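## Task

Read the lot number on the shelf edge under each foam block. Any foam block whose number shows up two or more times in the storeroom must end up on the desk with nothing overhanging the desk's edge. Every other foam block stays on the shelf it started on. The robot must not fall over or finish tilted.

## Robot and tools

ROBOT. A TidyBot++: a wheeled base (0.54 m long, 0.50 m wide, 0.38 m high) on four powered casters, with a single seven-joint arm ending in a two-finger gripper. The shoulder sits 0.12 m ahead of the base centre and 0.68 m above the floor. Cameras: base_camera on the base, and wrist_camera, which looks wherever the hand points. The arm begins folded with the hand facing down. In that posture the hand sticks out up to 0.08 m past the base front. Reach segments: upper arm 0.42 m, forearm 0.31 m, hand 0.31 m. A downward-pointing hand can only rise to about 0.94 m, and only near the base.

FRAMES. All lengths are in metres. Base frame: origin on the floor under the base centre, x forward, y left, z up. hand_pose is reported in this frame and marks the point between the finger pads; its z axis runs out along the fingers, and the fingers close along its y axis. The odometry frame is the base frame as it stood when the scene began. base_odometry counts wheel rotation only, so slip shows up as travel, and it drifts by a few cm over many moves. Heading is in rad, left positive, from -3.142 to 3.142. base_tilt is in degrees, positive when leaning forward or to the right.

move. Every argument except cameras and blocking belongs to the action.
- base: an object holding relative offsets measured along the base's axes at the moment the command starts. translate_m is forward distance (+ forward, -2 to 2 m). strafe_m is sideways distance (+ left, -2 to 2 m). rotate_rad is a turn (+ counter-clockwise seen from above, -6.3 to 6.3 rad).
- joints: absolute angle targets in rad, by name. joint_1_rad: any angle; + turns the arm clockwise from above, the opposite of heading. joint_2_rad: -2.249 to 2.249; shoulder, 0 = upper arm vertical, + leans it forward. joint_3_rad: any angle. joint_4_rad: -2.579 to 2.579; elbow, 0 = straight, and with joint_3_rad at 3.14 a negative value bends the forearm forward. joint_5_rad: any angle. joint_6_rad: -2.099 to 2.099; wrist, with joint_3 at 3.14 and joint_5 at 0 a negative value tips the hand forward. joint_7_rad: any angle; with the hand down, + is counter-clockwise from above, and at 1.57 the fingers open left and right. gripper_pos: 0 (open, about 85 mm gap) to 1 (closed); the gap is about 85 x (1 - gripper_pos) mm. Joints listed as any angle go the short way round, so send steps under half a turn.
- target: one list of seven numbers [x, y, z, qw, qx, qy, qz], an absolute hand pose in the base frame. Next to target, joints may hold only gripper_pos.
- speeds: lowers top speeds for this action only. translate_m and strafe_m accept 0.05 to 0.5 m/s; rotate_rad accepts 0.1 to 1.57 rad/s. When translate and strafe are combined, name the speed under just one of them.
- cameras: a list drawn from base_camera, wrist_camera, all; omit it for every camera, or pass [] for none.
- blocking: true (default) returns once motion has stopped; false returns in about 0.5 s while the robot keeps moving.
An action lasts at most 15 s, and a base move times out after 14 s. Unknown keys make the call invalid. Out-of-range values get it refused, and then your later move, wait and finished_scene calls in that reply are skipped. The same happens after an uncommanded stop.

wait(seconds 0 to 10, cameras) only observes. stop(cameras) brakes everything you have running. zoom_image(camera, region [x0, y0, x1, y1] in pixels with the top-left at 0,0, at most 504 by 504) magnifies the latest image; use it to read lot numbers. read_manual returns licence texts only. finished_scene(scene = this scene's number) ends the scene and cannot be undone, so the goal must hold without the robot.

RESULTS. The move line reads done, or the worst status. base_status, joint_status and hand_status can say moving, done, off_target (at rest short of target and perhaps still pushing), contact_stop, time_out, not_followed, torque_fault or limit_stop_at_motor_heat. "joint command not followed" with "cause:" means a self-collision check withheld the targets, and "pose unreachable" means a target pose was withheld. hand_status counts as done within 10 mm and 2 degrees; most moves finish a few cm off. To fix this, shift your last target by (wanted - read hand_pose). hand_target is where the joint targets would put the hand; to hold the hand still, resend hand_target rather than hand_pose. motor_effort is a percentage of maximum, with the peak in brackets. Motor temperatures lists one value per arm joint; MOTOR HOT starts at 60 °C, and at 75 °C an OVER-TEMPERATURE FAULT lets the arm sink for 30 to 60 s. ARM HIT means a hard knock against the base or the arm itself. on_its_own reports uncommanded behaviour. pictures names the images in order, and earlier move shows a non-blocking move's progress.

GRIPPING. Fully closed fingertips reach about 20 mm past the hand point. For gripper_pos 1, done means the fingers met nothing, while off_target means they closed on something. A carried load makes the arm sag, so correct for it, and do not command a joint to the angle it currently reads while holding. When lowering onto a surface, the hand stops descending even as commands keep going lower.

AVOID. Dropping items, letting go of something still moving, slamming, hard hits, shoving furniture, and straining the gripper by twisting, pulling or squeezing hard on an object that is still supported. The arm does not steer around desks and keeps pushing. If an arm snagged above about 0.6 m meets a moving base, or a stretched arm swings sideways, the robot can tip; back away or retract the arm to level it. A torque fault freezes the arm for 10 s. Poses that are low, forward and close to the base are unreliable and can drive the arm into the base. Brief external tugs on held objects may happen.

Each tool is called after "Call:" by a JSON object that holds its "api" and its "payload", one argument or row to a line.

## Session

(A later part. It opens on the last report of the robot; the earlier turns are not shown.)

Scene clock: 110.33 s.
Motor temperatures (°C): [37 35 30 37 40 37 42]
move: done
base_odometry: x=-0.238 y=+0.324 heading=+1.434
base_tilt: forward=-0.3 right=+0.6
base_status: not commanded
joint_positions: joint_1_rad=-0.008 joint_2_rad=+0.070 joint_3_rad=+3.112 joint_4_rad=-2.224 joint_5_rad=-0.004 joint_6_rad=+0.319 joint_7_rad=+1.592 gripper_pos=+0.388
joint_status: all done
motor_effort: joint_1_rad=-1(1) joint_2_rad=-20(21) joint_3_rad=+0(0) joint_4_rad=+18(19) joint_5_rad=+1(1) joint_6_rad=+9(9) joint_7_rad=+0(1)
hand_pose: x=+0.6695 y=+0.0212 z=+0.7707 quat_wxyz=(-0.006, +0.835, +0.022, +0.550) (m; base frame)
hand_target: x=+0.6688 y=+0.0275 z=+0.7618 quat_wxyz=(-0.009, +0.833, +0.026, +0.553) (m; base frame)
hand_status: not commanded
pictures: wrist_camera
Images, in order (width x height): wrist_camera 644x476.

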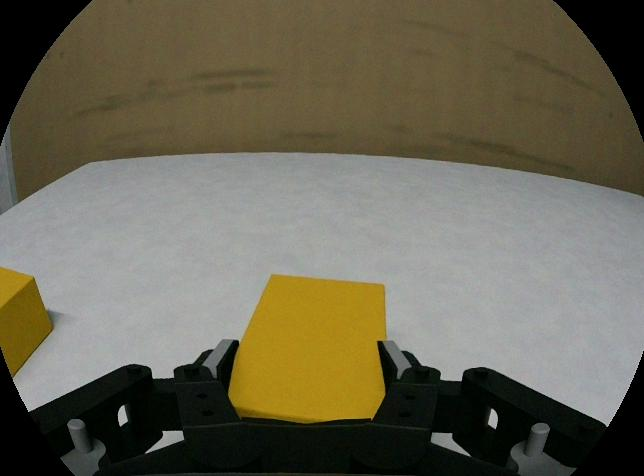

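Call:
{"api": "move", "payload": {
  "joints": {"joint_2_rad": 0.1, "joint_4_rad": -2.26, "joint_6_rad": 0.39},
  "cameras": []
}}

Call:
{"api": "move", "payload": {
  "joints": {"joint_2_rad": 0.108, "joint_4_rad": -2.268, "joint_6_rad": 0.405},
  "cameras": ["wrist_camera"]
}}

Scene clock: 111.10 s.
Motor temperatures (°C): [37 35 30 37 40 37 42]
move: done
base_odometry: x=-0.238 y=+0.324 heading=+1.434
base_tilt: forward=-0.3 right=+0.6
base_status: not commanded
joint_positions: joint_1_rad=-0.008 joint_2_rad=+0.076 joint_3_rad=+3.112 joint_4_rad=-2.233 joint_5_rad=-0.004 joint_6_rad=+0.341 joint_7_rad=+1.592 gripper_pos=+0.388
joint_status: all done
motor_effort: joint_1_rad=+0(1) joint_2_rad=-20(21) joint_3_rad=+0(0) joint_4_rad=+18(18) joint_5_rad=+1(1) joint_6_rad=+8(9) joint_7_rad=+0(1)
hand_pose: x=+0.6697 y=+0.0212 z=+0.7691 quat_wxyz=(-0.006, +0.833, +0.021, +0.553) (m; base frame)
hand_target: x=+0.6682 y=+0.0274 z=+0.7564 quat_wxyz=(-0.009, +0.833, +0.026, +0.553) (m; base frame)
hand_status: not commanded
pictures: none
No camera images: "cameras" was empty.

Scene clock: 111.60 s.
Motor temperatures (°C): [37 35 30 37 40 37 42]
move: done
base_odometry: x=-0.238 y=+0.324 heading=+1.434
base_tilt: forward=-0.3 right=+0.6
base_status: not commanded
joint_positions: joint_1_rad=-0.008 joint_2_rad=+0.080 joint_3_rad=+3.112 joint_4_rad=-2.239 joint_5_rad=-0.004 joint_6_rad=+0.358 joint_7_rad=+1.592 gripper_pos=+0.388
joint_status: all done
motor_effort: joint_1_rad=+0(1) joint_2_rad=-20(20) joint_3_rad=+0(1) joint_4_rad=+18(18) joint_5_rad=+1(1) joint_6_rad=+7(9) joint_7_rad=+0(1)
hand_pose: x=+0.6701 y=+0.0212 z=+0.7692 quat_wxyz=(-0.006, +0.830, +0.021, +0.557) (m; base frame)
hand_target: x=+0.6679 y=+0.0273 z=+0.7523 quat_wxyz=(-0.009, +0.833, +0.026, +0.552) (m; base frame)
hand_status: not commanded
pictures: wrist_camera
Images, in order (width x height): wrist_camera 644x476.

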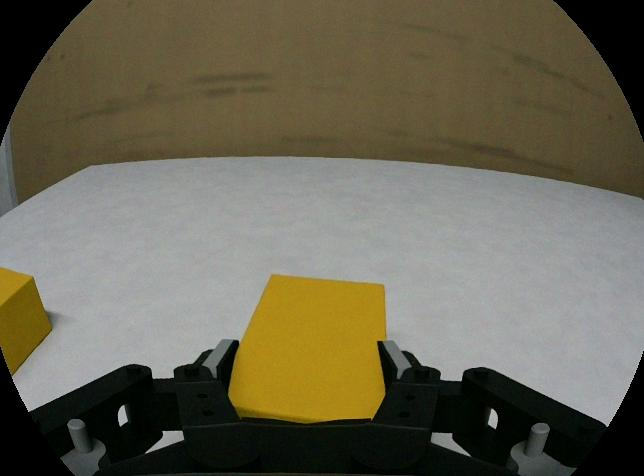

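Call:
{"api": "move", "payload": {
  "joints": {"gripper_pos": 0.15},
  "cameras": []
}}

Call:
{"api": "move", "payload": {
  "joints": {"gripper_pos": 0.0, "joint_2_rad": 0.02, "joint_4_rad": -2.1, "joint_6_rad": 0.25},
  "cameras": ["wrist_camera"]
}}

Scene clock: 114.23 s.
Motor temperatures (°C): [37 35 30 37 40 37 42]
move: done
base_odometry: x=-0.238 y=+0.324 heading=+1.434
base_tilt: forward=-0.3 right=+0.6
base_status: not commanded
joint_positions: joint_1_rad=-0.008 joint_2_rad=+0.083 joint_3_rad=+3.112 joint_4_rad=-2.240 joint_5_rad=-0.004 joint_6_rad=+0.358 joint_7_rad=+1.592 gripper_pos=+0.150
joint_status: all done
motor_effort: joint_1_rad=-1(1) joint_2_rad=-20(21) joint_3_rad=+0(0) joint_4_rad=+18(18) joint_5_rad=+1(1) joint_6_rad=+8(9) joint_7_rad=+0(1)
hand_pose: x=+0.6701 y=+0.0212 z=+0.7668 quat_wxyz=(-0.006, +0.832, +0.021, +0.555) (m; base frame)
hand_target: x=+0.6679 y=+0.0273 z=+0.7523 quat_wxyz=(-0.009, +0.833, +0.026, +0.552) (m; base frame)
hand_status: not commanded
pictures: none
No camera images: "cameras" was empty.

Scene clock: 115.57 s.
Motor temperatures (°C): [37 35 30 37 40 37 42]
move: done
base_odometry: x=-0.238 y=+0.324 heading=+1.434
base_tilt: forward=-0.3 right=+0.6
base_status: not commanded
joint_positions: joint_1_rad=-0.008 joint_2_rad=+0.019 joint_3_rad=+3.112 joint_4_rad=-2.107 joint_5_rad=-0.004 joint_6_rad=+0.297 joint_7_rad=+1.592 gripper_pos=+0.000
joint_status: all done
motor_effort: joint_1_rad=-1(1) joint_2_rad=-20(22) joint_3_rad=+0(0) joint_4_rad=+20(20) joint_5_rad=+1(1) joint_6_rad=+9(10) joint_7_rad=+0(1)
hand_pose: x=+0.6943 y=+0.0223 z=+0.8573 quat_wxyz=(-0.006, +0.792, +0.021, +0.610) (m; base frame)
hand_target: x=+0.6919 y=+0.0289 z=+0.8466 quat_wxyz=(-0.009, +0.804, +0.026, +0.594) (m; base frame)
hand_status: not commanded
pictures: wrist_camera
Images, in order (width x height): wrist_camera 644x476.

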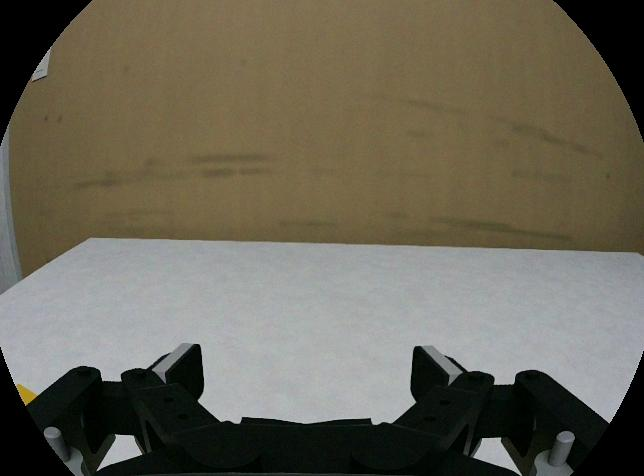

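Call:
{"api": "move", "payload": {
  "base": {"translate_m": -0.59, "strafe_m": -1.68, "rotate_rad": 1.572},
  "joints": {"joint_1_rad": -1.4, "joint_2_rad": -0.9, "joint_4_rad": -2.45, "joint_6_rad": -0.4},
  "cameras": ["wrist_camera", "base_camera"]
}}

Scene clock: 120.93 s.
Motor temperatures (°C): [37 35 30 37 40 37 42]
move: done
base_odometry: x=+1.346 y=-0.490 heading=+3.006
base_tilt: forward=-0.4 right=+0.6
base_status: done
joint_positions: joint_1_rad=-1.383 joint_2_rad=-0.883 joint_3_rad=+3.112 joint_4_rad=-2.418 joint_5_rad=-0.004 joint_6_rad=-0.352 joint_7_rad=+1.592 gripper_pos=+0.000
joint_status: all done
motor_effort: joint_1_rad=+0(3) joint_2_rad=+7(22) joint_3_rad=+1(3) joint_4_rad=+22(23) joint_5_rad=+1(1) joint_6_rad=+8(10) joint_7_rad=+0(1)
hand_pose: x=+0.1609 y=+0.2817 z=+0.8629 quat_wxyz=(-0.368, +0.610, +0.533, +0.457) (m; base frame)
hand_target: x=+0.1554 y=+0.2713 z=+0.8343 quat_wxyz=(-0.355, +0.619, +0.549, +0.434) (m; base frame)
hand_status: not commanded
pictures: base_camera, wrist_camera
Images, in order (width x height): base_camera 644x364, wrist_camera 644x476.

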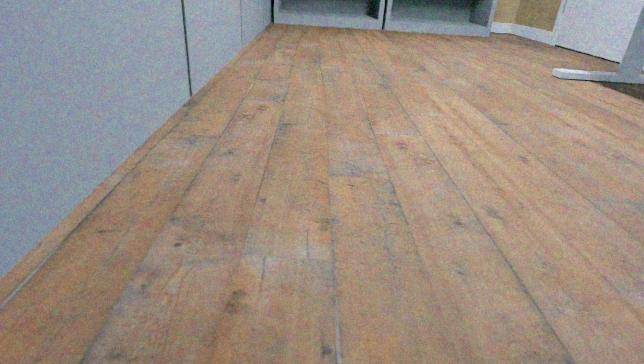

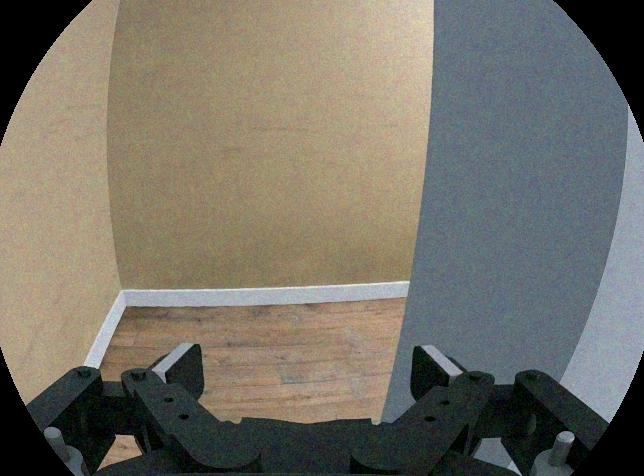

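Call:
{"api": "move", "payload": {
  "base": {"strafe_m": 1.25},
  "cameras": ["wrist_camera", "base_camera"]
}}

Scene clock: 127.73 s.
Motor temperatures (°C): [37 35 30 37 40 37 42]
move: done
base_odometry: x=+1.178 y=-1.729 heading=+3.007
base_tilt: forward=-0.3 right=+0.6
base_status: done
joint_positions: joint_1_rad=-1.384 joint_2_rad=-0.888 joint_3_rad=+3.112 joint_4_rad=-2.419 joint_5_rad=-0.004 joint_6_rad=-0.354 joint_7_rad=+1.592 gripper_pos=+0.000
joint_status: not commanded
motor_effort: joint_1_rad=+0(1) joint_2_rad=+6(9) joint_3_rad=+1(2) joint_4_rad=+23(23) joint_5_rad=+1(1) joint_6_rad=+9(9) joint_7_rad=+0(1)
hand_pose: x=+0.1608 y=+0.2807 z=+0.8633 quat_wxyz=(-0.369, +0.609, +0.532, +0.458) (m; base frame)
hand_target: x=+0.1554 y=+0.2713 z=+0.8343 quat_wxyz=(-0.355, +0.619, +0.549, +0.434) (m; base frame)
hand_status: not commanded
pictures: base_camera, wrist_camera
Images, in order (width x height): base_camera 644x364, wrist_camera 644x476.

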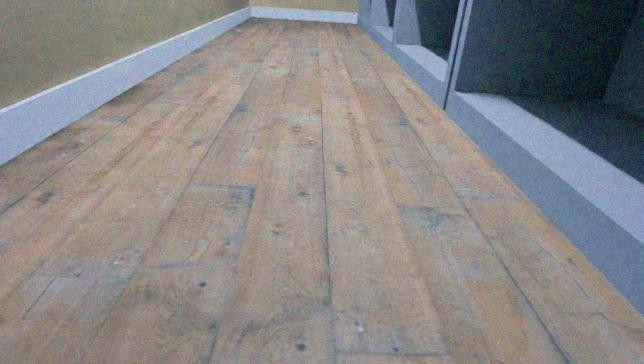

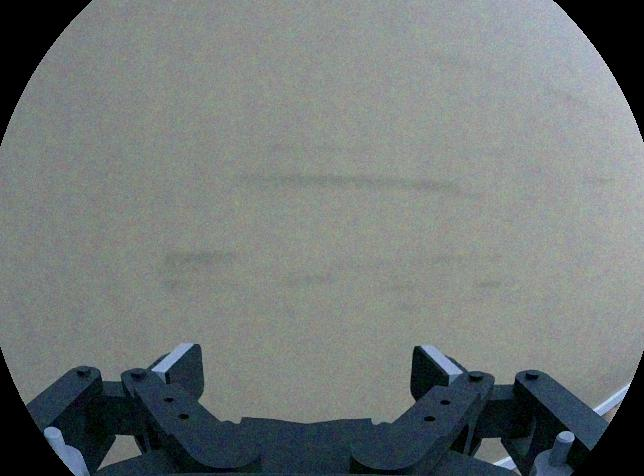

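Call:
{"api": "move", "payload": {
  "base": {"translate_m": 0.88, "strafe_m": 0.05},
  "joints": {"joint_1_rad": 1.45},
  "cameras": ["wrist_camera", "base_camera"]
}}

Scene clock: 132.67 s.
Motor temperatures (°C): [37 35 30 37 40 37 42]
move: done
base_odometry: x=+0.299 y=-1.660 heading=+3.007
base_tilt: forward=-0.3 right=+0.6
base_status: done
joint_positions: joint_1_rad=+1.431 joint_2_rad=-0.888 joint_3_rad=+3.112 joint_4_rad=-2.419 joint_5_rad=-0.004 joint_6_rad=-0.354 joint_7_rad=+1.592 gripper_pos=+0.000
joint_status: all done
motor_effort: joint_1_rad=+0(2) joint_2_rad=+7(8) joint_3_rad=+1(3) joint_4_rad=+23(23) joint_5_rad=+1(1) joint_6_rad=+8(9) joint_7_rad=+0(1)
hand_pose: x=+0.1695 y=-0.2791 z=+0.8630 quat_wxyz=(+0.392, +0.624, -0.515, +0.438) (m; base frame)
hand_target: x=+0.1621 y=-0.2703 z=+0.8343 quat_wxyz=(+0.378, +0.633, -0.533, +0.414) (m; base frame)
hand_status: not commanded
pictures: base_camera, wrist_camera
Images, in order (width x height): base_camera 644x364, wrist_camera 644x476.

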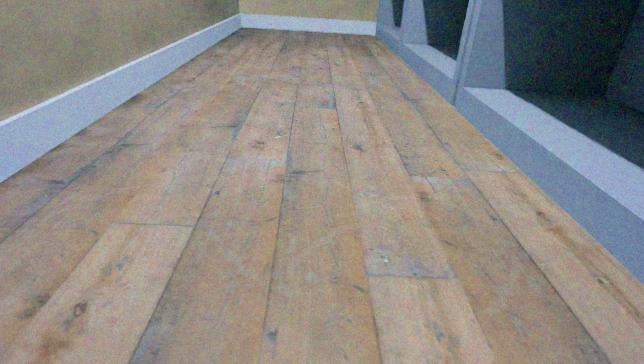

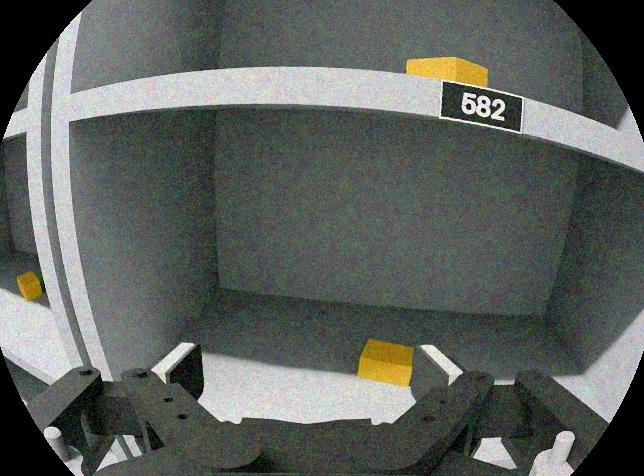

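Call:
{"api": "move", "payload": {
  "joints": {"joint_1_rad": 1.8, "joint_6_rad": -0.55},
  "cameras": ["wrist_camera"]
}}

Scene clock: 135.13 s.
Motor temperatures (°C): [37 35 30 37 40 37 42]
move: done
base_odometry: x=+0.299 y=-1.660 heading=+3.007
base_tilt: forward=-0.3 right=+0.6
base_status: not commanded
joint_positions: joint_1_rad=+1.782 joint_2_rad=-0.888 joint_3_rad=+3.112 joint_4_rad=-2.419 joint_5_rad=-0.004 joint_6_rad=-0.499 joint_7_rad=+1.592 gripper_pos=+0.000
joint_status: all done
motor_effort: joint_1_rad=+0(2) joint_2_rad=+7(8) joint_3_rad=+1(2) joint_4_rad=+22(23) joint_5_rad=+1(1) joint_6_rad=+8(9) joint_7_rad=+0(1)
hand_pose: x=+0.0731 y=-0.2626 z=+0.8212 quat_wxyz=(+0.415, +0.551, -0.647, +0.325) (m; base frame)
hand_target: x=+0.0704 y=-0.2486 z=+0.7924 quat_wxyz=(+0.395, +0.556, -0.666, +0.302) (m; base frame)
hand_status: not commanded
pictures: wrist_camera
Images, in order (width x height): wrist_camera 644x476.

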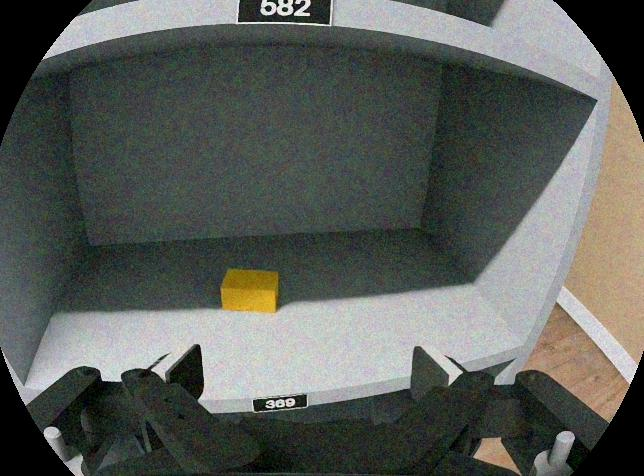

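Call:
{"api": "zoom_image", "payload": {
  "camera": "wrist_camera",
  "region": [220, 380, 340, 420]
}}

Scaled by 4.200.

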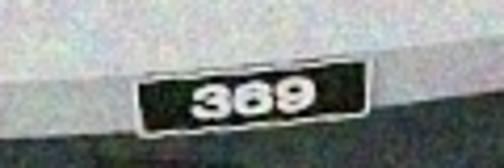

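Call:
{"api": "move", "payload": {
  "base": {"translate_m": 0.91},
  "cameras": ["wrist_camera"]
}}

Call:
{"api": "zoom_image", "payload": {
  "camera": "wrist_camera",
  "region": [200, 370, 380, 430]
}}

Scene clock: 138.70 s.
Motor temperatures (°C): [37 35 30 37 40 37 42]
move: done
base_odometry: x=-0.603 y=-1.538 heading=+3.008
base_tilt: forward=-0.3 right=+0.6
base_status: done
joint_positions: joint_1_rad=+1.783 joint_2_rad=-0.888 joint_3_rad=+3.112 joint_4_rad=-2.419 joint_5_rad=-0.004 joint_6_rad=-0.502 joint_7_rad=+1.592 gripper_pos=+0.000
joint_status: not commanded
motor_effort: joint_1_rad=-1(1) joint_2_rad=+7(8) joint_3_rad=+1(2) joint_4_rad=+22(23) joint_5_rad=+1(1) joint_6_rad=+8(8) joint_7_rad=+0(1)
hand_pose: x=+0.0727 y=-0.2621 z=+0.8204 quat_wxyz=(+0.415, +0.551, -0.648, +0.324) (m; base frame)
hand_target: x=+0.0704 y=-0.2486 z=+0.7924 quat_wxyz=(+0.395, +0.556, -0.666, +0.302) (m; base frame)
hand_status: not commanded
pictures: wrist_camera
Images, in order (width x height): wrist_camera 644x476.

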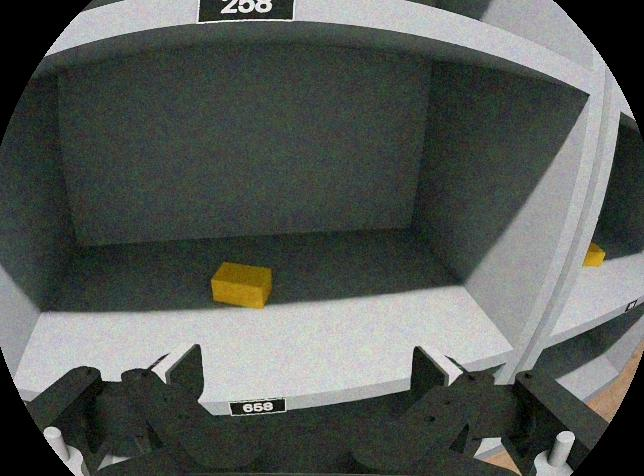

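Scaled by 2.800.

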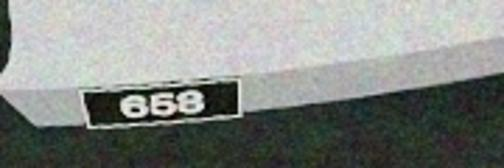

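Call:
{"api": "zoom_image", "payload": {
  "camera": "wrist_camera",
  "region": [222, 390, 294, 424]
}}

Call:
{"api": "zoom_image", "payload": {
  "camera": "wrist_camera",
  "region": [190, 0, 300, 28]
}}

Call:
{"api": "move", "payload": {
  "base": {"translate_m": 0.91},
  "cameras": ["wrist_camera"]
}}

Call:
{"api": "zoom_image", "payload": {
  "camera": "wrist_camera",
  "region": [190, 370, 340, 430]
}}

Call:
{"api": "zoom_image", "payload": {
  "camera": "wrist_camera",
  "region": [160, 0, 340, 40]
}}

Scaled by 7.000.

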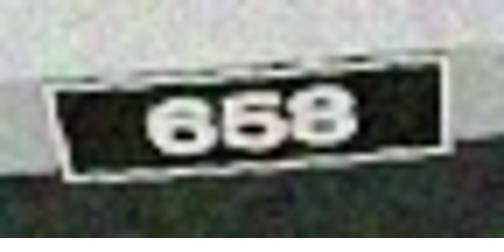

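Scaled by 4.582.

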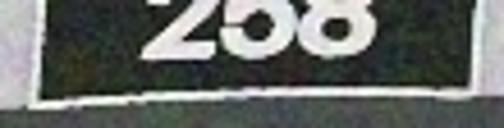

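Scene clock: 142.13 s.
Motor temperatures (°C): [37 35 30 37 40 37 42]
move: done
base_odometry: x=-1.505 y=-1.418 heading=+3.008
base_tilt: forward=-0.3 right=+0.6
base_status: done
joint_positions: joint_1_rad=+1.784 joint_2_rad=-0.888 joint_3_rad=+3.112 joint_4_rad=-2.419 joint_5_rad=-0.004 joint_6_rad=-0.502 joint_7_rad=+1.592 gripper_pos=+0.000
joint_status: not commanded
motor_effort: joint_1_rad=-1(1) joint_2_rad=+6(8) joint_3_rad=+1(2) joint_4_rad=+22(23) joint_5_rad=+1(1) joint_6_rad=+8(9) joint_7_rad=+0(1)
hand_pose: x=+0.0726 y=-0.2621 z=+0.8203 quat_wxyz=(+0.415, +0.551, -0.648, +0.324) (m; base frame)
hand_target: x=+0.0704 y=-0.2486 z=+0.7924 quat_wxyz=(+0.395, +0.556, -0.666, +0.302) (m; base frame)
hand_status: not commanded
pictures: wrist_camera
Images, in order (width x height): wrist_camera 644x476.

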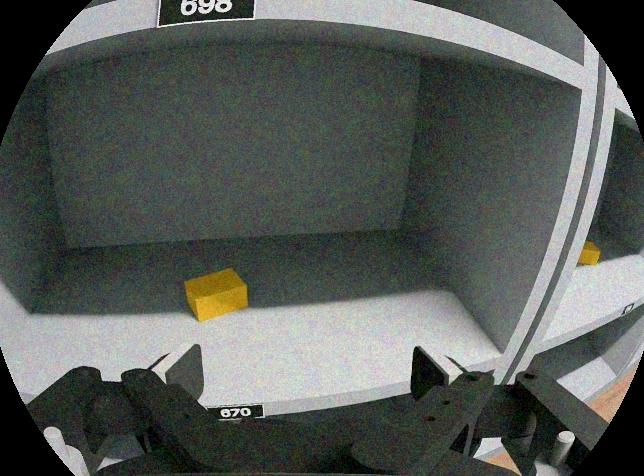

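Scaled by 3.360.

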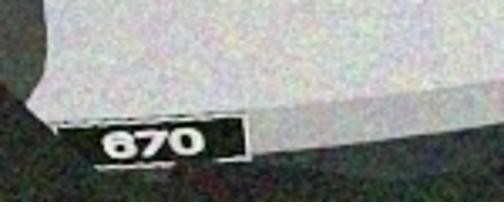

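Scaled by 2.800.

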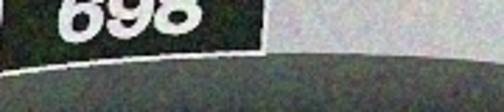

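Call:
{"api": "move", "payload": {
  "base": {"translate_m": 0.85},
  "joints": {"joint_1_rad": 1.55},
  "cameras": ["wrist_camera", "base_camera"]
}}

Call:
{"api": "zoom_image", "payload": {
  "camera": "wrist_camera",
  "region": [220, 370, 400, 430]
}}

Call:
{"api": "zoom_image", "payload": {
  "camera": "wrist_camera",
  "region": [200, 0, 380, 60]
}}

Scene clock: 145.63 s.
Motor temperatures (°C): [37 35 30 37 40 37 42]
move: done
base_odometry: x=-2.348 y=-1.305 heading=+3.009
base_tilt: forward=-0.3 right=+0.6
base_status: done
joint_positions: joint_1_rad=+1.566 joint_2_rad=-0.888 joint_3_rad=+3.112 joint_4_rad=-2.419 joint_5_rad=-0.004 joint_6_rad=-0.502 joint_7_rad=+1.592 gripper_pos=+0.000
joint_status: all done
motor_effort: joint_1_rad=+0(1) joint_2_rad=+7(8) joint_3_rad=+1(2) joint_4_rad=+23(23) joint_5_rad=+1(1) joint_6_rad=+8(9) joint_7_rad=+0(1)
hand_pose: x=+0.1305 y=-0.2659 z=+0.8202 quat_wxyz=(+0.377, +0.618, -0.584, +0.367) (m; base frame)
hand_target: x=+0.1334 y=-0.2529 z=+0.7924 quat_wxyz=(+0.354, +0.635, -0.591, +0.349) (m; base frame)
hand_status: not commanded
pictures: base_camera, wrist_camera
Images, in order (width x height): base_camera 644x364, wrist_camera 644x476.

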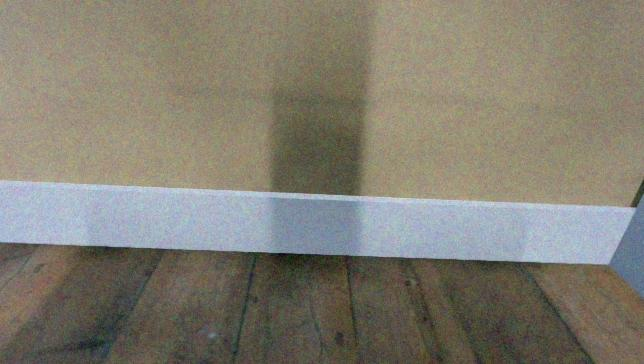

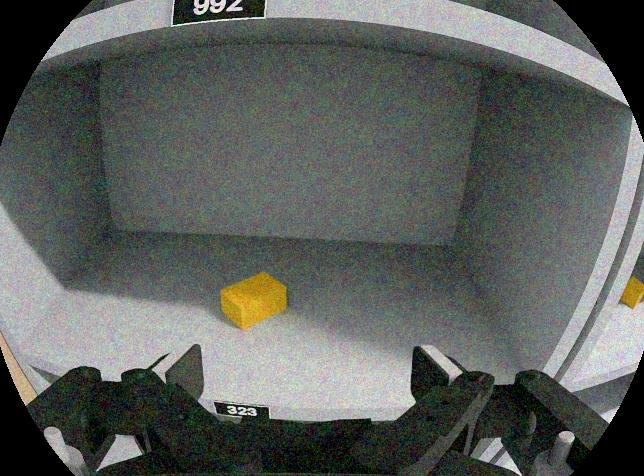

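Scaled by 2.800.

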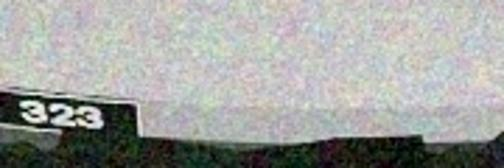

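Scaled by 2.800.

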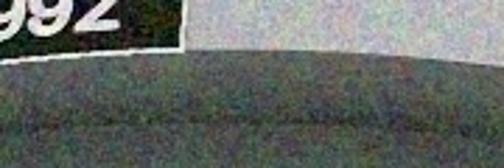

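Call:
{"api": "move", "payload": {
  "base": {"translate_m": -0.82},
  "joints": {"joint_1_rad": 1.57, "joint_2_rad": -0.55, "joint_4_rad": -1.37, "joint_6_rad": -1.3},
  "cameras": ["wrist_camera"]
}}

Scene clock: 150.77 s.
Motor temperatures (°C): [37 35 30 37 40 37 42]
move: done
base_odometry: x=-1.535 y=-1.414 heading=+3.008
base_tilt: forward=-0.4 right=+0.6
base_status: done
joint_positions: joint_1_rad=+1.566 joint_2_rad=-0.567 joint_3_rad=+3.112 joint_4_rad=-1.386 joint_5_rad=-0.004 joint_6_rad=-1.251 joint_7_rad=+1.592 gripper_pos=+0.000
joint_status: all done
motor_effort: joint_1_rad=+0(2) joint_2_rad=+3(8) joint_3_rad=+1(3) joint_4_rad=+17(24) joint_5_rad=+1(1) joint_6_rad=+7(9) joint_7_rad=+0(1)
hand_pose: x=+0.1366 y=-0.2763 z=+1.1023 quat_wxyz=(+0.363, +0.626, -0.589, +0.359) (m; base frame)
hand_target: x=+0.1349 y=-0.2749 z=+1.0922 quat_wxyz=(+0.348, +0.634, -0.599, +0.343) (m; base frame)
hand_status: not commanded
pictures: wrist_camera
Images, in order (width x height): wrist_camera 644x476.

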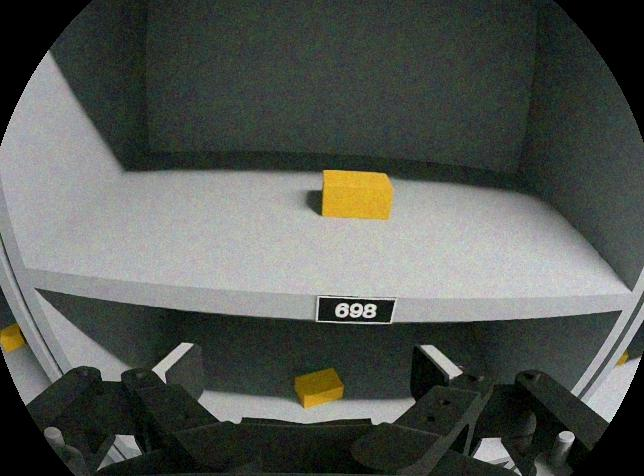

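Call:
{"api": "zoom_image", "payload": {
  "camera": "wrist_camera",
  "region": [290, 150, 430, 240]
}}

Scaled by 3.600.

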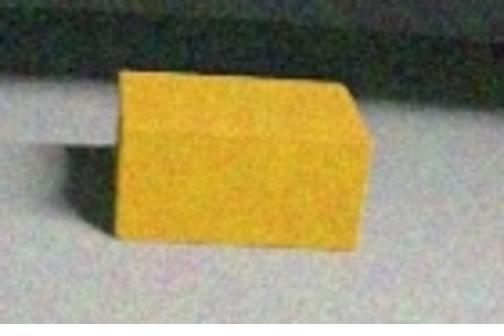

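Call:
{"api": "move", "payload": {
  "joints": {"joint_2_rad": -0.28, "joint_4_rad": -1.487, "joint_6_rad": -0.765, "gripper_pos": 1.0},
  "cameras": []
}}

Call:
{"api": "move", "payload": {
  "joints": {"joint_2_rad": 0.005, "joint_4_rad": -1.35, "joint_6_rad": -0.57},
  "cameras": ["wrist_camera"]
}}

Scene clock: 158.90 s.
Motor temperatures (°C): [37 35 30 37 40 37 42]
move: done
base_odometry: x=-1.535 y=-1.414 heading=+3.008
base_tilt: forward=-0.4 right=+0.6
base_status: not commanded
joint_positions: joint_1_rad=+1.566 joint_2_rad=-0.281 joint_3_rad=+3.112 joint_4_rad=-1.464 joint_5_rad=-0.004 joint_6_rad=-0.823 joint_7_rad=+1.592 gripper_pos=+0.999
joint_status: all done
motor_effort: joint_1_rad=+0(1) joint_2_rad=-11(14) joint_3_rad=+1(1) joint_4_rad=+21(23) joint_5_rad=+1(1) joint_6_rad=+8(9) joint_7_rad=+0(1)
hand_pose: x=+0.1397 y=-0.4560 z=+1.0733 quat_wxyz=(+0.379, +0.613, -0.578, +0.382) (m; base frame)
hand_target: x=+0.1377 y=-0.4635 z=+1.0763 quat_wxyz=(+0.390, +0.605, -0.574, +0.391) (m; base frame)
hand_status: not commanded
pictures: none
No camera images: "cameras" was empty.

Scene clock: 160.57 s.
Motor temperatures (°C): [37 35 30 37 40 37 42]
move: done
base_odometry: x=-1.535 y=-1.414 heading=+3.008
base_tilt: forward=-0.4 right=+0.6
base_status: not commanded
joint_positions: joint_1_rad=+1.566 joint_2_rad=-0.003 joint_3_rad=+3.112 joint_4_rad=-1.365 joint_5_rad=-0.004 joint_6_rad=-0.627 joint_7_rad=+1.592 gripper_pos=+0.999
joint_status: all done
motor_effort: joint_1_rad=+0(1) joint_2_rad=-21(24) joint_3_rad=+0(1) joint_4_rad=+22(24) joint_5_rad=+1(1) joint_6_rad=+8(10) joint_7_rad=-1(1)
hand_pose: x=+0.1415 y=-0.5902 z=+1.0412 quat_wxyz=(+0.381, +0.609, -0.577, +0.389) (m; base frame)
hand_target: x=+0.1389 y=-0.6005 z=+1.0619 quat_wxyz=(+0.401, +0.594, -0.566, +0.407) (m; base frame)
hand_status: not commanded
pictures: wrist_camera
Images, in order (width x height): wrist_camera 644x476.

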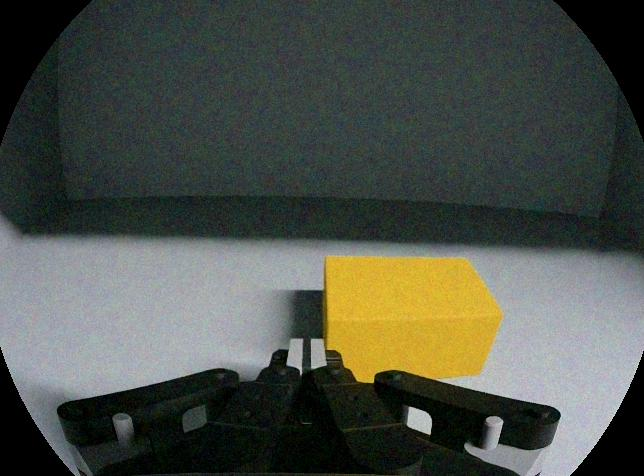

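Call:
{"api": "move", "payload": {
  "joints": {"joint_1_rad": 1.607, "joint_2_rad": -0.05, "joint_4_rad": -1.41, "joint_6_rad": -0.57},
  "cameras": []
}}

Call:
{"api": "move", "payload": {
  "joints": {"joint_2_rad": 0.04, "joint_4_rad": -1.325, "joint_6_rad": -0.57},
  "cameras": ["wrist_camera"]
}}

Scene clock: 163.03 s.
Motor temperatures (°C): [37 35 30 37 40 37 42]
move: done
base_odometry: x=-1.535 y=-1.414 heading=+3.008
base_tilt: forward=-0.4 right=+0.6
base_status: not commanded
joint_positions: joint_1_rad=+1.593 joint_2_rad=-0.049 joint_3_rad=+3.112 joint_4_rad=-1.390 joint_5_rad=-0.004 joint_6_rad=-0.624 joint_7_rad=+1.592 gripper_pos=+0.999
joint_status: all done
motor_effort: joint_1_rad=+0(2) joint_2_rad=-19(23) joint_3_rad=+0(1) joint_4_rad=+23(23) joint_5_rad=+1(1) joint_6_rad=+8(9) joint_7_rad=+0(1)
hand_pose: x=+0.1257 y=-0.5727 z=+1.0537 quat_wxyz=(+0.394, +0.596, -0.580, +0.391) (m; base frame)
hand_target: x=+0.1174 y=-0.5775 z=+1.0584 quat_wxyz=(+0.407, +0.585, -0.578, +0.398) (m; base frame)
hand_status: not commanded
pictures: none
No camera images: "cameras" was empty.

Scene clock: 163.97 s.
Motor temperatures (°C): [37 35 30 37 40 37 42]
move: done
base_odometry: x=-1.535 y=-1.414 heading=+3.008
base_tilt: forward=-0.4 right=+0.6
base_status: not commanded
joint_positions: joint_1_rad=+1.593 joint_2_rad=+0.023 joint_3_rad=+3.112 joint_4_rad=-1.333 joint_5_rad=-0.004 joint_6_rad=-0.621 joint_7_rad=+1.592 gripper_pos=+0.999
joint_status: all done
motor_effort: joint_1_rad=+0(1) joint_2_rad=-22(24) joint_3_rad=+0(0) joint_4_rad=+22(23) joint_5_rad=+1(1) joint_6_rad=+8(9) joint_7_rad=+0(1)
hand_pose: x=+0.1251 y=-0.6025 z=+1.0460 quat_wxyz=(+0.390, +0.598, -0.583, +0.388) (m; base frame)
hand_target: x=+0.1162 y=-0.6151 z=+1.0556 quat_wxyz=(+0.405, +0.585, -0.579, +0.397) (m; base frame)
hand_status: not commanded
pictures: wrist_camera
Images, in order (width x height): wrist_camera 644x476.

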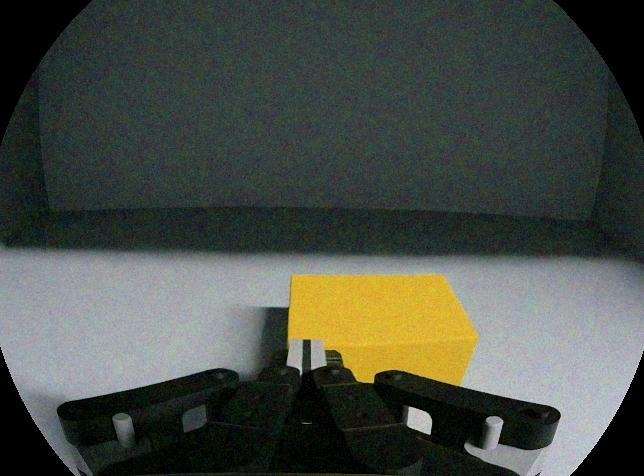

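Call:
{"api": "move", "payload": {
  "joints": {"joint_2_rad": 0.1, "joint_4_rad": -1.265, "joint_6_rad": -0.685},
  "cameras": []
}}

Call:
{"api": "move", "payload": {
  "joints": {"joint_2_rad": 0.147, "joint_4_rad": -1.209, "joint_6_rad": -0.692},
  "cameras": ["wrist_camera"]
}}

Scene clock: 165.43 s.
Motor temperatures (°C): [37 35 30 37 40 37 42]
move: done
base_odometry: x=-1.535 y=-1.414 heading=+3.008
base_tilt: forward=-0.4 right=+0.6
base_status: not commanded
joint_positions: joint_1_rad=+1.593 joint_2_rad=+0.077 joint_3_rad=+3.112 joint_4_rad=-1.272 joint_5_rad=-0.004 joint_6_rad=-0.661 joint_7_rad=+1.592 gripper_pos=+0.999
joint_status: all done
motor_effort: joint_1_rad=-1(1) joint_2_rad=-23(25) joint_3_rad=+0(0) joint_4_rad=+22(22) joint_5_rad=+1(1) joint_6_rad=+9(9) joint_7_rad=+0(1)
hand_pose: x=+0.1247 y=-0.6205 z=+1.0380 quat_wxyz=(+0.380, +0.604, -0.589, +0.379) (m; base frame)
hand_target: x=+0.1156 y=-0.6256 z=+1.0213 quat_wxyz=(+0.370, +0.607, -0.601, +0.364) (m; base frame)
hand_status: not commanded
pictures: none
No camera images: "cameras" was empty.

Scene clock: 166.23 s.
Motor temperatures (°C): [37 35 30 37 40 37 42]
move: done
base_odometry: x=-1.535 y=-1.414 heading=+3.008
base_tilt: forward=-0.3 right=+0.6
base_status: not commanded
joint_positions: joint_1_rad=+1.593 joint_2_rad=+0.123 joint_3_rad=+3.112 joint_4_rad=-1.218 joint_5_rad=-0.004 joint_6_rad=-0.661 joint_7_rad=+1.592 gripper_pos=+0.999
joint_status: all done
motor_effort: joint_1_rad=+0(1) joint_2_rad=-25(26) joint_3_rad=+0(0) joint_4_rad=+22(22) joint_5_rad=+1(1) joint_6_rad=+9(9) joint_7_rad=+0(1)
hand_pose: x=+0.1243 y=-0.6403 z=+1.0409 quat_wxyz=(+0.382, +0.602, -0.588, +0.381) (m; base frame)
hand_target: x=+0.1149 y=-0.6449 z=+1.0222 quat_wxyz=(+0.370, +0.607, -0.601, +0.365) (m; base frame)
hand_status: not commanded
pictures: wrist_camera
Images, in order (width x height): wrist_camera 644x476.

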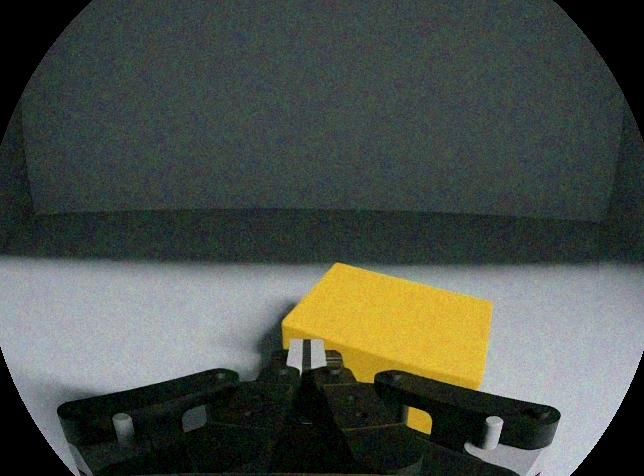

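Call:
{"api": "move", "payload": {
  "joints": {"joint_2_rad": 0.2, "joint_4_rad": -1.148, "joint_6_rad": -0.702},
  "cameras": ["wrist_camera"]
}}

Scene clock: 167.23 s.
Motor temperatures (°C): [37 35 30 37 40 37 42]
move: done
base_odometry: x=-1.535 y=-1.414 heading=+3.008
base_tilt: forward=-0.4 right=+0.6
base_status: not commanded
joint_positions: joint_1_rad=+1.593 joint_2_rad=+0.176 joint_3_rad=+3.112 joint_4_rad=-1.157 joint_5_rad=-0.004 joint_6_rad=-0.661 joint_7_rad=+1.592 gripper_pos=+0.999
joint_status: all done
motor_effort: joint_1_rad=-1(1) joint_2_rad=-27(29) joint_3_rad=+0(0) joint_4_rad=+22(23) joint_5_rad=+1(1) joint_6_rad=+8(9) joint_7_rad=-1(1)
hand_pose: x=+0.1237 y=-0.6625 z=+1.0427 quat_wxyz=(+0.384, +0.600, -0.587, +0.384) (m; base frame)
hand_target: x=+0.1141 y=-0.6660 z=+1.0203 quat_wxyz=(+0.369, +0.607, -0.602, +0.365) (m; base frame)
hand_status: not commanded
pictures: wrist_camera
Images, in order (width x height): wrist_camera 644x476.

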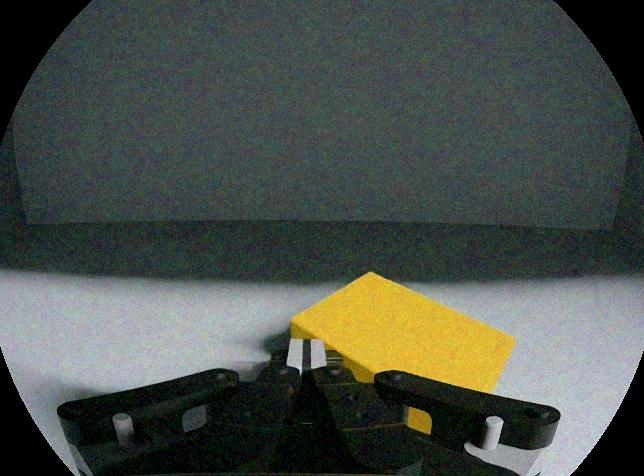

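Call:
{"api": "move", "payload": {
  "joints": {"joint_1_rad": 1.622, "joint_2_rad": 0.246, "joint_4_rad": -1.09, "joint_6_rad": -0.715},
  "cameras": ["wrist_camera"]
}}

Scene clock: 168.43 s.
Motor temperatures (°C): [37 35 30 37 40 37 42]
move: done
base_odometry: x=-1.535 y=-1.414 heading=+3.008
base_tilt: forward=-0.4 right=+0.6
base_status: not commanded
joint_positions: joint_1_rad=+1.604 joint_2_rad=+0.220 joint_3_rad=+3.112 joint_4_rad=-1.100 joint_5_rad=-0.004 joint_6_rad=-0.668 joint_7_rad=+1.592 gripper_pos=+0.999
joint_status: all done
motor_effort: joint_1_rad=+0(1) joint_2_rad=-28(30) joint_3_rad=+0(0) joint_4_rad=+21(23) joint_5_rad=+1(1) joint_6_rad=+8(9) joint_7_rad=+0(1)
hand_pose: x=+0.1155 y=-0.6805 z=+1.0448 quat_wxyz=(+0.387, +0.596, -0.590, +0.384) (m; base frame)
hand_target: x=+0.1030 y=-0.6838 z=+1.0194 quat_wxyz=(+0.371, +0.602, -0.607, +0.362) (m; base frame)
hand_status: not commanded
pictures: wrist_camera
Images, in order (width x height): wrist_camera 644x476.

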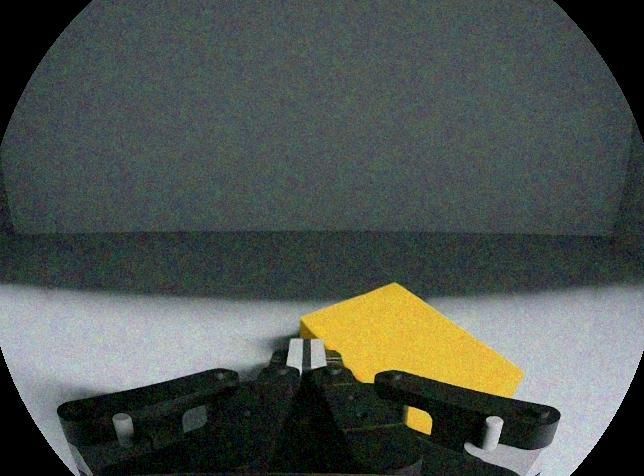

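Call:
{"api": "move", "payload": {
  "joints": {"joint_1_rad": 1.639, "joint_2_rad": 0.297, "joint_4_rad": -1.018, "joint_6_rad": -0.737},
  "cameras": ["wrist_camera"]
}}

Scene clock: 169.47 s.
Motor temperatures (°C): [37 35 30 37 40 37 42]
move: done
base_odometry: x=-1.535 y=-1.414 heading=+3.008
base_tilt: forward=-0.4 right=+0.6
base_status: not commanded
joint_positions: joint_1_rad=+1.622 joint_2_rad=+0.270 joint_3_rad=+3.112 joint_4_rad=-1.029 joint_5_rad=-0.004 joint_6_rad=-0.688 joint_7_rad=+1.592 gripper_pos=+0.999
joint_status: all done
motor_effort: joint_1_rad=-1(2) joint_2_rad=-30(32) joint_3_rad=+0(1) joint_4_rad=+22(22) joint_5_rad=+1(1) joint_6_rad=+8(9) joint_7_rad=+0(1)
hand_pose: x=+0.1027 y=-0.6992 z=+1.0462 quat_wxyz=(+0.391, +0.590, -0.595, +0.381) (m; base frame)
hand_target: x=+0.0899 y=-0.7023 z=+1.0198 quat_wxyz=(+0.374, +0.597, -0.613, +0.359) (m; base frame)
hand_status: not commanded
pictures: wrist_camera
Images, in order (width x height): wrist_camera 644x476.

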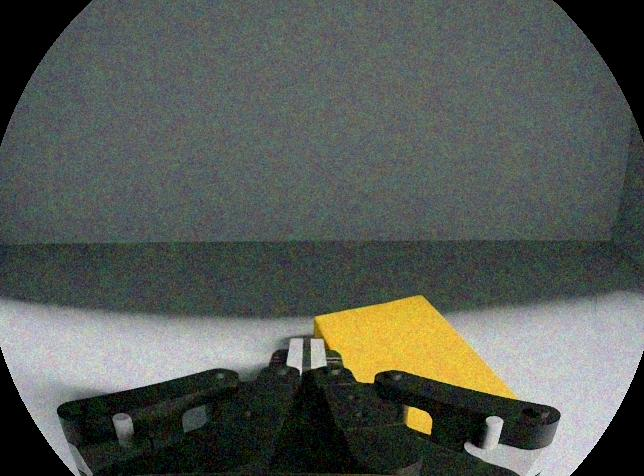

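Call:
{"api": "move", "payload": {
  "joints": {"joint_1_rad": 1.667, "joint_2_rad": 0.327, "joint_4_rad": -0.972, "joint_6_rad": -0.752},
  "cameras": ["wrist_camera"]
}}

Scene clock: 170.50 s.
Motor temperatures (°C): [37 35 30 37 40 37 42]
move: done
base_odometry: x=-1.535 y=-1.414 heading=+3.008
base_tilt: forward=-0.4 right=+0.6
base_status: not commanded
joint_positions: joint_1_rad=+1.653 joint_2_rad=+0.298 joint_3_rad=+3.112 joint_4_rad=-0.982 joint_5_rad=-0.004 joint_6_rad=-0.704 joint_7_rad=+1.592 gripper_pos=+0.999
joint_status: all done
motor_effort: joint_1_rad=+0(2) joint_2_rad=-31(32) joint_3_rad=+0(1) joint_4_rad=+21(23) joint_5_rad=+0(1) joint_6_rad=+8(9) joint_7_rad=+0(1)
hand_pose: x=+0.0799 y=-0.7084 z=+1.0492 quat_wxyz=(+0.397, +0.580, -0.604, +0.376) (m; base frame)
hand_target: x=+0.0690 y=-0.7119 z=+1.0211 quat_wxyz=(+0.379, +0.588, -0.621, +0.354) (m; base frame)
hand_status: not commanded
pictures: wrist_camera
Images, in order (width x height): wrist_camera 644x476.

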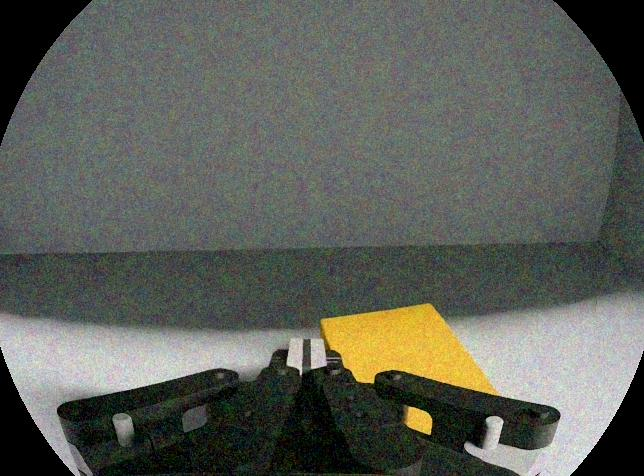

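Call:
{"api": "move", "payload": {
  "joints": {"joint_2_rad": -0.067, "joint_4_rad": -1.298, "joint_6_rad": -0.80},
  "cameras": []
}}

Call:
{"api": "move", "payload": {
  "base": {"translate_m": -0.12},
  "joints": {"joint_1_rad": 1.519, "joint_2_rad": -0.296, "joint_4_rad": -1.404, "joint_6_rad": -0.93, "gripper_pos": 0.0},
  "cameras": ["wrist_camera"]
}}

Scene clock: 173.10 s.
Motor temperatures (°C): [37 35 30 37 40 37 42]
move: done
base_odometry: x=-1.535 y=-1.414 heading=+3.008
base_tilt: forward=-0.4 right=+0.6
base_status: not commanded
joint_positions: joint_1_rad=+1.653 joint_2_rad=-0.075 joint_3_rad=+3.112 joint_4_rad=-1.266 joint_5_rad=-0.004 joint_6_rad=-0.751 joint_7_rad=+1.592 gripper_pos=+0.999
joint_status: all done
motor_effort: joint_1_rad=+0(1) joint_2_rad=-18(34) joint_3_rad=+0(1) joint_4_rad=+22(24) joint_5_rad=+1(1) joint_6_rad=+8(9) joint_7_rad=+0(1)
hand_pose: x=+0.0933 y=-0.5498 z=+1.1047 quat_wxyz=(+0.412, +0.575, -0.593, +0.385) (m; base frame)
hand_target: x=+0.0853 y=-0.5458 z=+1.0681 quat_wxyz=(+0.388, +0.587, -0.615, +0.357) (m; base frame)
hand_status: not commanded
pictures: none
No camera images: "cameras" was empty.

Scene clock: 174.63 s.
Motor temperatures (°C): [37 35 30 37 40 37 42]
move: done
base_odometry: x=-1.416 y=-1.430 heading=+3.008
base_tilt: forward=-0.4 right=+0.6
base_status: done
joint_positions: joint_1_rad=+1.538 joint_2_rad=-0.302 joint_3_rad=+3.112 joint_4_rad=-1.373 joint_5_rad=-0.004 joint_6_rad=-0.881 joint_7_rad=+1.592 gripper_pos=+0.000
joint_status: all done
motor_effort: joint_1_rad=+0(2) joint_2_rad=-9(20) joint_3_rad=+1(2) joint_4_rad=+20(22) joint_5_rad=+1(1) joint_6_rad=+8(10) joint_7_rad=+0(1)
hand_pose: x=+0.1518 y=-0.4383 z=+1.1184 quat_wxyz=(+0.389, +0.610, -0.560, +0.403) (m; base frame)
hand_target: x=+0.1594 y=-0.4344 z=+1.0843 quat_wxyz=(+0.361, +0.633, -0.570, +0.380) (m; base frame)
hand_status: not commanded
pictures: wrist_camera
Images, in order (width x height): wrist_camera 644x476.

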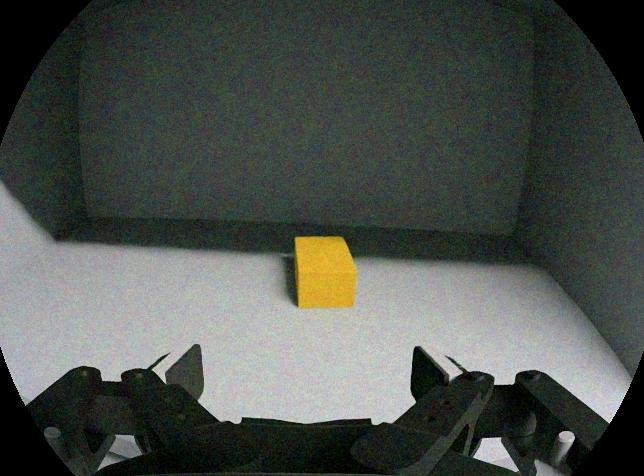

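Call:
{"api": "move", "payload": {
  "joints": {"joint_1_rad": 1.512, "joint_2_rad": 0.056, "joint_4_rad": -1.215, "joint_6_rad": -0.67},
  "cameras": ["wrist_camera"]
}}

Scene clock: 181.83 s.
Motor temperatures (°C): [37 35 30 37 40 37 42]
move: done
base_odometry: x=-1.416 y=-1.430 heading=+3.008
base_tilt: forward=-0.4 right=+0.6
base_status: not commanded
joint_positions: joint_1_rad=+1.532 joint_2_rad=+0.047 joint_3_rad=+3.112 joint_4_rad=-1.230 joint_5_rad=-0.004 joint_6_rad=-0.726 joint_7_rad=+1.592 gripper_pos=+0.000
joint_status: all done
motor_effort: joint_1_rad=+0(2) joint_2_rad=-23(26) joint_3_rad=+0(1) joint_4_rad=+21(23) joint_5_rad=+1(1) joint_6_rad=+8(9) joint_7_rad=+0(1)
hand_pose: x=+0.1618 y=-0.6015 z=+1.0623 quat_wxyz=(+0.370, +0.621, -0.569, +0.392) (m; base frame)
hand_target: x=+0.1743 y=-0.6113 z=+1.0822 quat_wxyz=(+0.384, +0.614, -0.552, +0.414) (m; base frame)
hand_status: not commanded
pictures: wrist_camera
Images, in order (width x height): wrist_camera 644x476.

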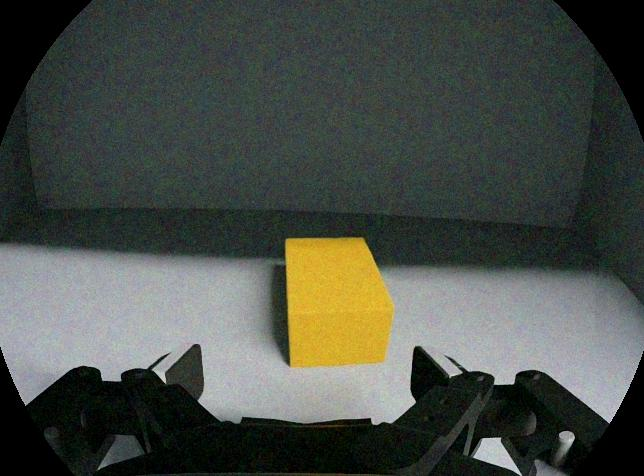

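Call:
{"api": "move", "payload": {
  "joints": {"joint_1_rad": 1.57, "joint_2_rad": 0.112, "joint_4_rad": -1.198, "joint_6_rad": -0.63},
  "cameras": ["wrist_camera"]
}}

Scene clock: 183.10 s.
Motor temperatures (°C): [37 35 30 37 40 37 42]
move: done
base_odometry: x=-1.416 y=-1.430 heading=+3.008
base_tilt: forward=-0.4 right=+0.6
base_status: not commanded
joint_positions: joint_1_rad=+1.562 joint_2_rad=+0.093 joint_3_rad=+3.112 joint_4_rad=-1.210 joint_5_rad=-0.004 joint_6_rad=-0.683 joint_7_rad=+1.592 gripper_pos=+0.000
joint_status: all done
motor_effort: joint_1_rad=+0(2) joint_2_rad=-24(26) joint_3_rad=+0(2) joint_4_rad=+22(23) joint_5_rad=+1(1) joint_6_rad=+8(9) joint_7_rad=+0(1)
hand_pose: x=+0.1442 y=-0.6261 z=+1.0587 quat_wxyz=(+0.381, +0.609, -0.575, +0.392) (m; base frame)
hand_target: x=+0.1388 y=-0.6404 z=+1.0687 quat_wxyz=(+0.396, +0.597, -0.570, +0.404) (m; base frame)
hand_status: not commanded
pictures: wrist_camera
Images, in order (width x height): wrist_camera 644x476.

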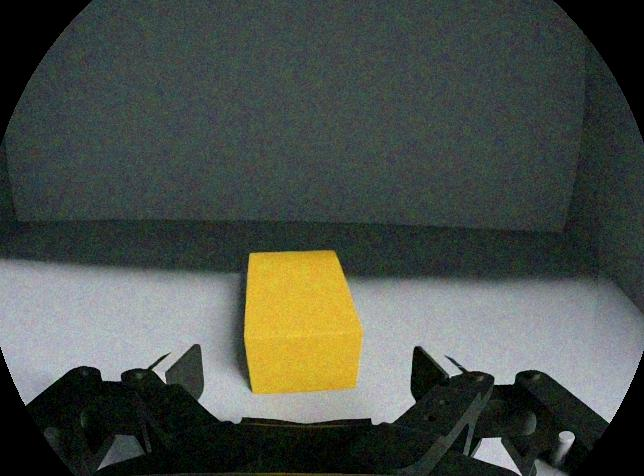

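Call:
{"api": "move", "payload": {
  "joints": {"joint_1_rad": 1.528, "joint_2_rad": 0.165, "joint_4_rad": -1.176, "joint_6_rad": -0.60},
  "cameras": ["wrist_camera"]
}}

Scene clock: 184.30 s.
Motor temperatures (°C): [37 35 30 37 40 37 42]
move: done
base_odometry: x=-1.416 y=-1.430 heading=+3.008
base_tilt: forward=-0.4 right=+0.6
base_status: not commanded
joint_positions: joint_1_rad=+1.539 joint_2_rad=+0.145 joint_3_rad=+3.112 joint_4_rad=-1.186 joint_5_rad=-0.004 joint_6_rad=-0.653 joint_7_rad=+1.592 gripper_pos=+0.000
joint_status: all done
motor_effort: joint_1_rad=-1(2) joint_2_rad=-26(28) joint_3_rad=+0(1) joint_4_rad=+22(23) joint_5_rad=+1(1) joint_6_rad=+8(9) joint_7_rad=+0(1)
hand_pose: x=+0.1591 y=-0.6497 z=+1.0476 quat_wxyz=(+0.376, +0.614, -0.569, +0.397) (m; base frame)
hand_target: x=+0.1667 y=-0.6633 z=+1.0560 quat_wxyz=(+0.386, +0.608, -0.558, +0.412) (m; base frame)
hand_status: not commanded
pictures: wrist_camera
Images, in order (width x height): wrist_camera 644x476.

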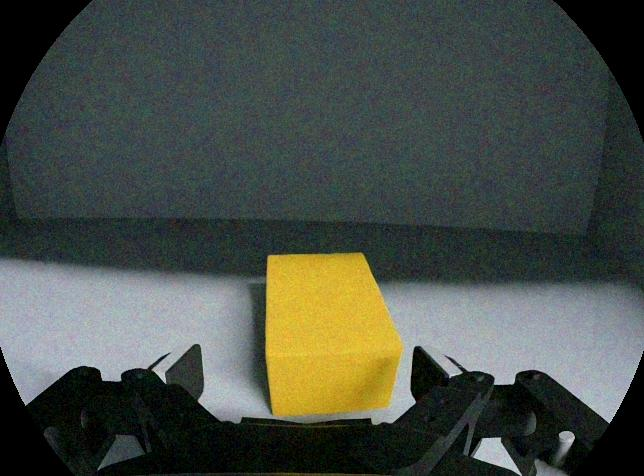

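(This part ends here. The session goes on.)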